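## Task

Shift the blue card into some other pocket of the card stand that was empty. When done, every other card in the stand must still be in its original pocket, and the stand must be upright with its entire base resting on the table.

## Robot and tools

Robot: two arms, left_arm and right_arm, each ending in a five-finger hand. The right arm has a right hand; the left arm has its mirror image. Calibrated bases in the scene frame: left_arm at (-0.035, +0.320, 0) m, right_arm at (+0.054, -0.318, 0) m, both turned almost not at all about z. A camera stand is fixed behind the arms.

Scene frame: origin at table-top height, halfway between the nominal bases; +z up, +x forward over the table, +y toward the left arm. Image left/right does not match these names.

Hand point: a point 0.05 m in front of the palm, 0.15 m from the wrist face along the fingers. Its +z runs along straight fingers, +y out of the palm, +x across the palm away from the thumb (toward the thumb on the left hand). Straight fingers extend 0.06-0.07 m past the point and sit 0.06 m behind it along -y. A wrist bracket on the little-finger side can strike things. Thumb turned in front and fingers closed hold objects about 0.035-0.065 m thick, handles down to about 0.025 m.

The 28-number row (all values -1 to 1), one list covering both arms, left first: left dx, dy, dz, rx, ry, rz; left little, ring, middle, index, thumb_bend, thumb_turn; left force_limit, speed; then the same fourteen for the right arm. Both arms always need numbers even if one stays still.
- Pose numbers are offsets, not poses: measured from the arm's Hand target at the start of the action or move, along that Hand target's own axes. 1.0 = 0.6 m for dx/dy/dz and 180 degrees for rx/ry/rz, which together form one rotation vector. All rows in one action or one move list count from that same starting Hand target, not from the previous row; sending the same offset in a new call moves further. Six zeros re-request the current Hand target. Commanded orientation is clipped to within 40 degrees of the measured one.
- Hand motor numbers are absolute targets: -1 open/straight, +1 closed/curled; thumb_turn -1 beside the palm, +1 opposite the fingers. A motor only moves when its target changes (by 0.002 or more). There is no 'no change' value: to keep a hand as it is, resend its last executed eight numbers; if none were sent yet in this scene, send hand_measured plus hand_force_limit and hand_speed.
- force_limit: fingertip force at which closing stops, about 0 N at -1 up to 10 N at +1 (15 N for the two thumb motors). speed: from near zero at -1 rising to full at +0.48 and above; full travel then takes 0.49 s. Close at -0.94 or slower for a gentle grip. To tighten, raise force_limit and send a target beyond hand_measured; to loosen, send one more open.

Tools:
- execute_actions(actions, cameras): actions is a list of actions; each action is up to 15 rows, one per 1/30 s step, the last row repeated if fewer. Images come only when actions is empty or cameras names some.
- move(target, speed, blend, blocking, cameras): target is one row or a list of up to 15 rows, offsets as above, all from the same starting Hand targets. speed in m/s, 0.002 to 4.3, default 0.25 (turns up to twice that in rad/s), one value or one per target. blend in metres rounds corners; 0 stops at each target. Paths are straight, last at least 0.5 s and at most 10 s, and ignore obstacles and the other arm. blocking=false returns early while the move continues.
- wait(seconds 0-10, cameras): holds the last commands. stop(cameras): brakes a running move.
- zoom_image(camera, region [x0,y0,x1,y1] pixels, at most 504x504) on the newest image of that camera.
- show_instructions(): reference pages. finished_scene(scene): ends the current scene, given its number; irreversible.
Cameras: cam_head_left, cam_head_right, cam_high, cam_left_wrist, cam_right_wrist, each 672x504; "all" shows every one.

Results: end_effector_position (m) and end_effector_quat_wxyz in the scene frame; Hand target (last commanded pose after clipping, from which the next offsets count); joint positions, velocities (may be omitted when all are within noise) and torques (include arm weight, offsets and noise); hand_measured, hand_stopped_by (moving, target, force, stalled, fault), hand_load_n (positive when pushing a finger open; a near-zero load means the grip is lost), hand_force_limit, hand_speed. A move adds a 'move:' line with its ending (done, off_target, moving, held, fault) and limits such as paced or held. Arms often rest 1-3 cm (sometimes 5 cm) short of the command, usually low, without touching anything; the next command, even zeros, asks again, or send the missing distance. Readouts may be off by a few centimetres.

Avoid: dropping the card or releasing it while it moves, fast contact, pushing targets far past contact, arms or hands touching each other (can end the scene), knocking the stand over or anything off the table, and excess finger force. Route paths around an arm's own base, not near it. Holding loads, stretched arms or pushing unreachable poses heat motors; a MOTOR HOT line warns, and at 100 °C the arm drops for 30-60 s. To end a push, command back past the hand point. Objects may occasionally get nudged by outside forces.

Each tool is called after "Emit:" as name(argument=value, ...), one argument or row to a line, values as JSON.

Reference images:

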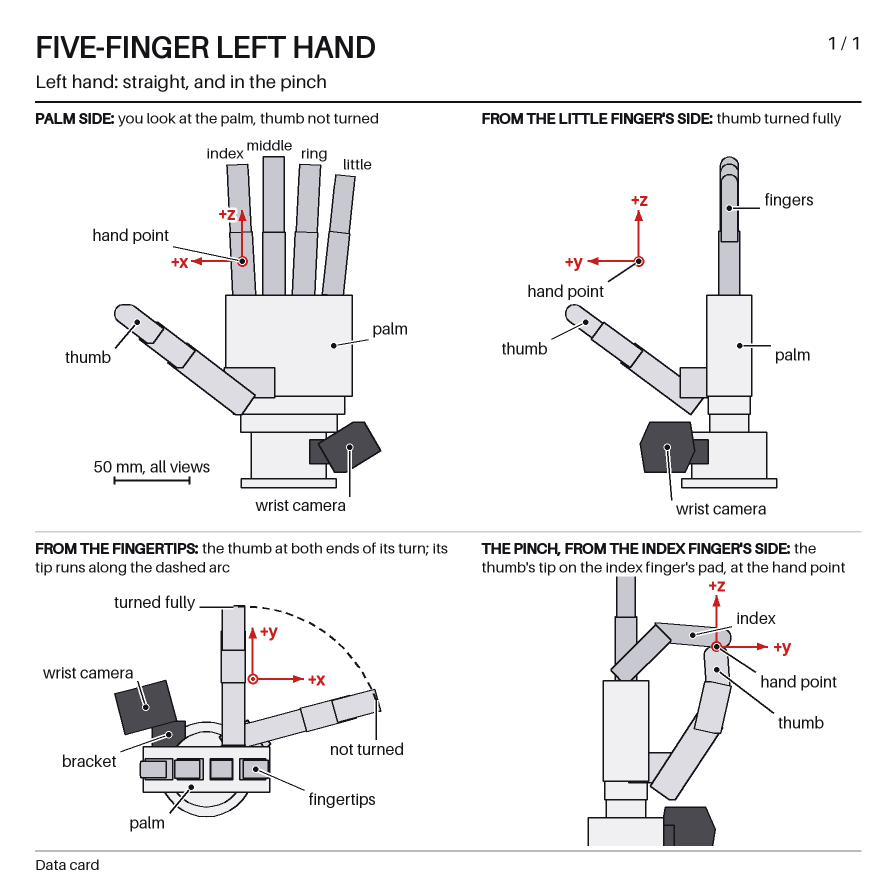

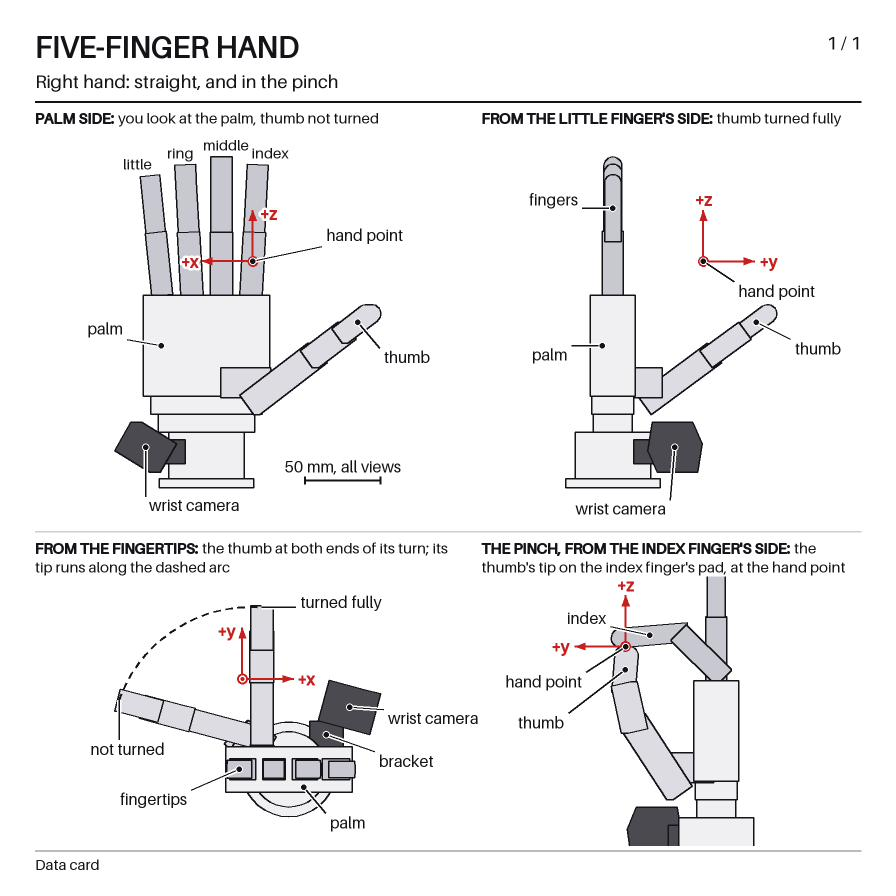

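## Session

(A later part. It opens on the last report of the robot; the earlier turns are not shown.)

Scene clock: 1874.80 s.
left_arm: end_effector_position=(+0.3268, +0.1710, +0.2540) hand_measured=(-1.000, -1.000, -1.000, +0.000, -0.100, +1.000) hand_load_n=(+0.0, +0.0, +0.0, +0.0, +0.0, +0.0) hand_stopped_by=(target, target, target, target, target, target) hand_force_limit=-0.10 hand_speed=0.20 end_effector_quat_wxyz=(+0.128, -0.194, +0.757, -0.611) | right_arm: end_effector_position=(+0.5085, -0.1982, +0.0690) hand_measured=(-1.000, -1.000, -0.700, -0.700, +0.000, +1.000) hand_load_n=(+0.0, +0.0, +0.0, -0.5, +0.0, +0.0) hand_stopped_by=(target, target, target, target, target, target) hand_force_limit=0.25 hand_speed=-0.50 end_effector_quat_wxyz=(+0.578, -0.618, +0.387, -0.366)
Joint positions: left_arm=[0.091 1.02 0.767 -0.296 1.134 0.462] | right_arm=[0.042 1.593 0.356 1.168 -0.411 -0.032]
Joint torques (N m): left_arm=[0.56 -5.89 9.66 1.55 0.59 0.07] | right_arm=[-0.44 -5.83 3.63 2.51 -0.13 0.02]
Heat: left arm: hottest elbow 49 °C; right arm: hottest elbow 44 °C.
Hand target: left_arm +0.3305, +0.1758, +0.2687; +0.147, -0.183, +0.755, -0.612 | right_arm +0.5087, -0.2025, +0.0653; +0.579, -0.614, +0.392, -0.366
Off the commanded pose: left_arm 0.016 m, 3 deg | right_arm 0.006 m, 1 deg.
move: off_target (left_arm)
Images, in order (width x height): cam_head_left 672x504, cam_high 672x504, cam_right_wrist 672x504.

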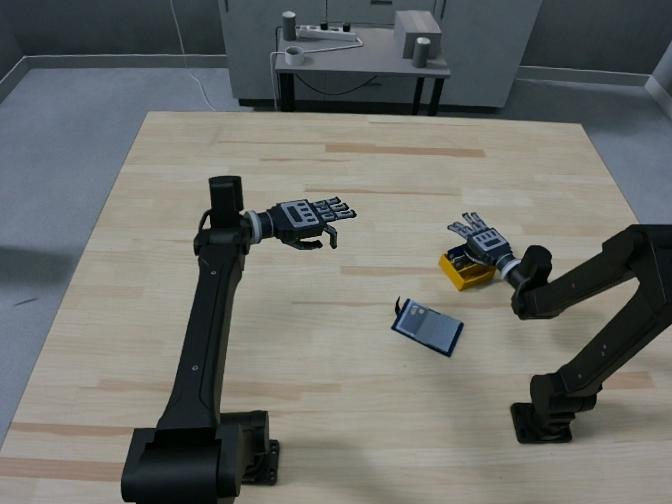

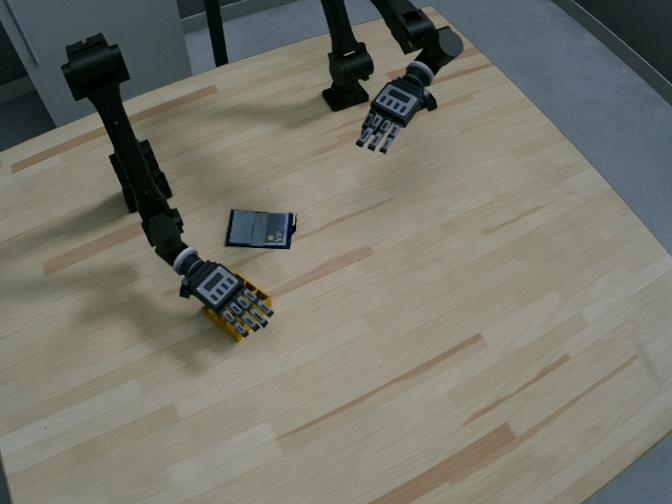

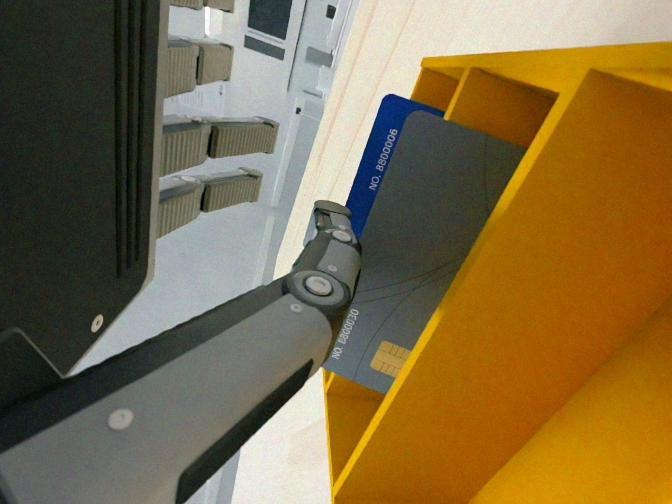

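Emit:
move(
  target=[
    [0,0,0,0,0,0,-1,-1,-1,0.0,-0.1,1,-0.1,0.2,0.0067,-0.0842,0.0099,0,0,0,-1,-1,-0.7,-0.7,0.0,1,0.25,-0.5],
    [0,0,0,0,0,0,-1,-1,-1,0.0,-0.1,1,-0.1,0.2,0.0067,-0.2,0.0099,0,0,0,-1,-1,-0.7,-0.7,0.0,1,0.25,-0.5],
  ],
  speed=0.06,
  blend=0.01,
  cameras=["cam_high","cam_head_left","cam_right_wrist"],
)

Emit:
zoom_image(
  camera="cam_head_left",
  region=[440, 210, 520, 290],
)

Scene clock: 1887.00 s.
left_arm: end_effector_position=(+0.3268, +0.1710, +0.2540) hand_measured=(-1.000, -1.000, -1.000, +0.000, -0.100, +1.000) hand_load_n=(+0.0, +0.0, +0.0, +0.0, +0.0, +0.0) hand_stopped_by=(target, target, target, target, target, target) hand_force_limit=-0.10 hand_speed=0.20 end_effector_quat_wxyz=(+0.128, -0.194, +0.757, -0.611) | right_arm: end_effector_position=(+0.5094, -0.1982, +0.1594) hand_measured=(-1.000, -1.000, -0.700, -0.700, +0.000, +1.000) hand_load_n=(+0.0, +0.0, +0.0, +0.0, +0.0, +0.0) hand_stopped_by=(target, target, target, target, target, target) hand_force_limit=0.25 hand_speed=-0.50 end_effector_quat_wxyz=(-0.569, +0.627, -0.399, +0.352)
Joint positions: left_arm=[0.091 1.02 0.767 -0.296 1.134 0.462] | right_arm=[0.041 1.202 0.451 0.638 -0.412 -0.032]
Joint torques (N m): left_arm=[0.62 -5.95 9.68 1.54 0.58 0.07] | right_arm=[-0.03 -6.59 9.54 1.46 0.02 0.02]
Heat: left arm: hottest elbow 49 °C; right arm: hottest elbow 44 °C.
Hand target: left_arm +0.3305, +0.1758, +0.2687; +0.147, -0.183, +0.755, -0.612 | right_arm +0.5228, -0.2009, +0.1846; -0.579, +0.614, -0.392, +0.366
Off the commanded pose: left_arm 0.016 m, 3 deg | right_arm 0.029 m, 2 deg.
move: off_target (left_arm, right_arm)
Images, in order (width x height): cam_head_left 672x504, cam_high 672x504, cam_right_wrist 672x504.

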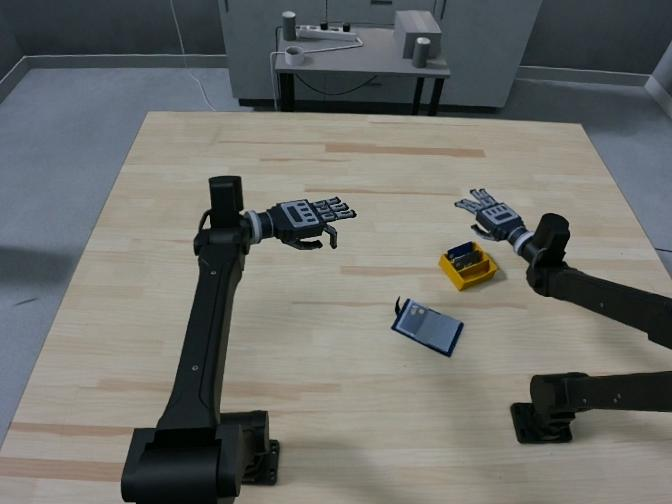

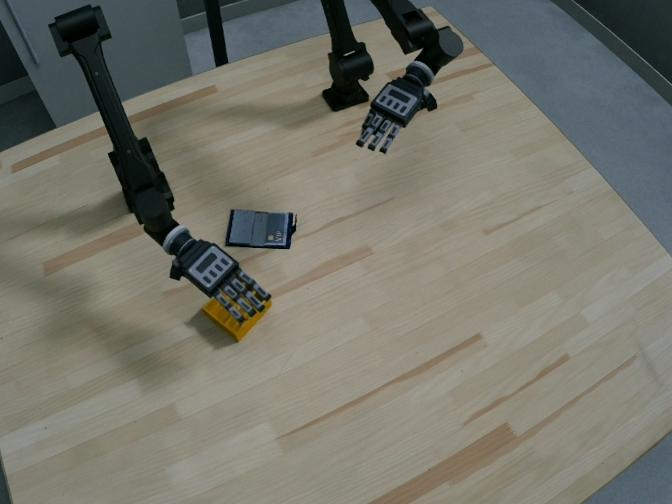

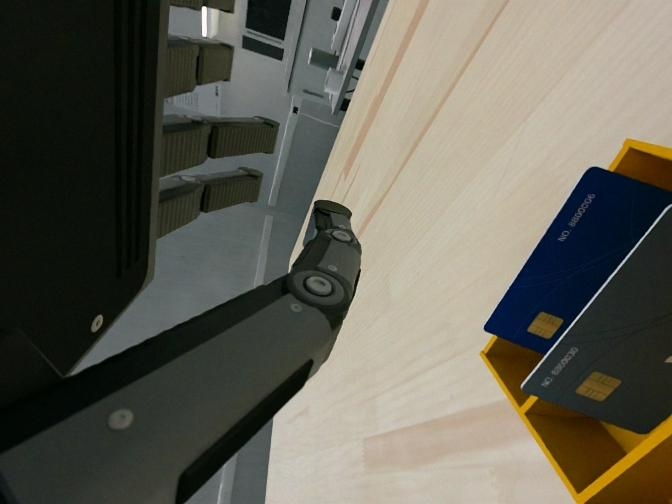

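Scaled by 6.300 from the camera's 672x504 image, which has a finer 960x720 frame.

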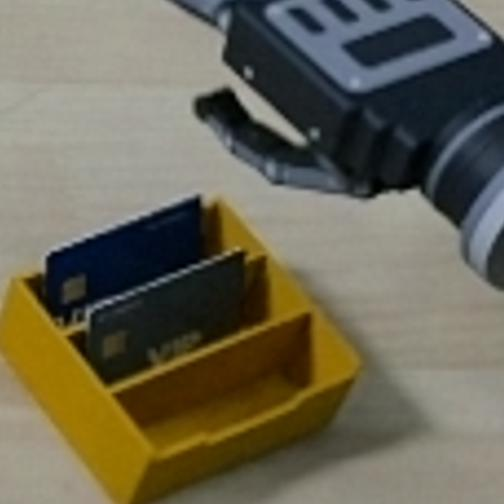

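Emit:
finished_scene(
  scene=2,
)

The scene is finished: the task was done.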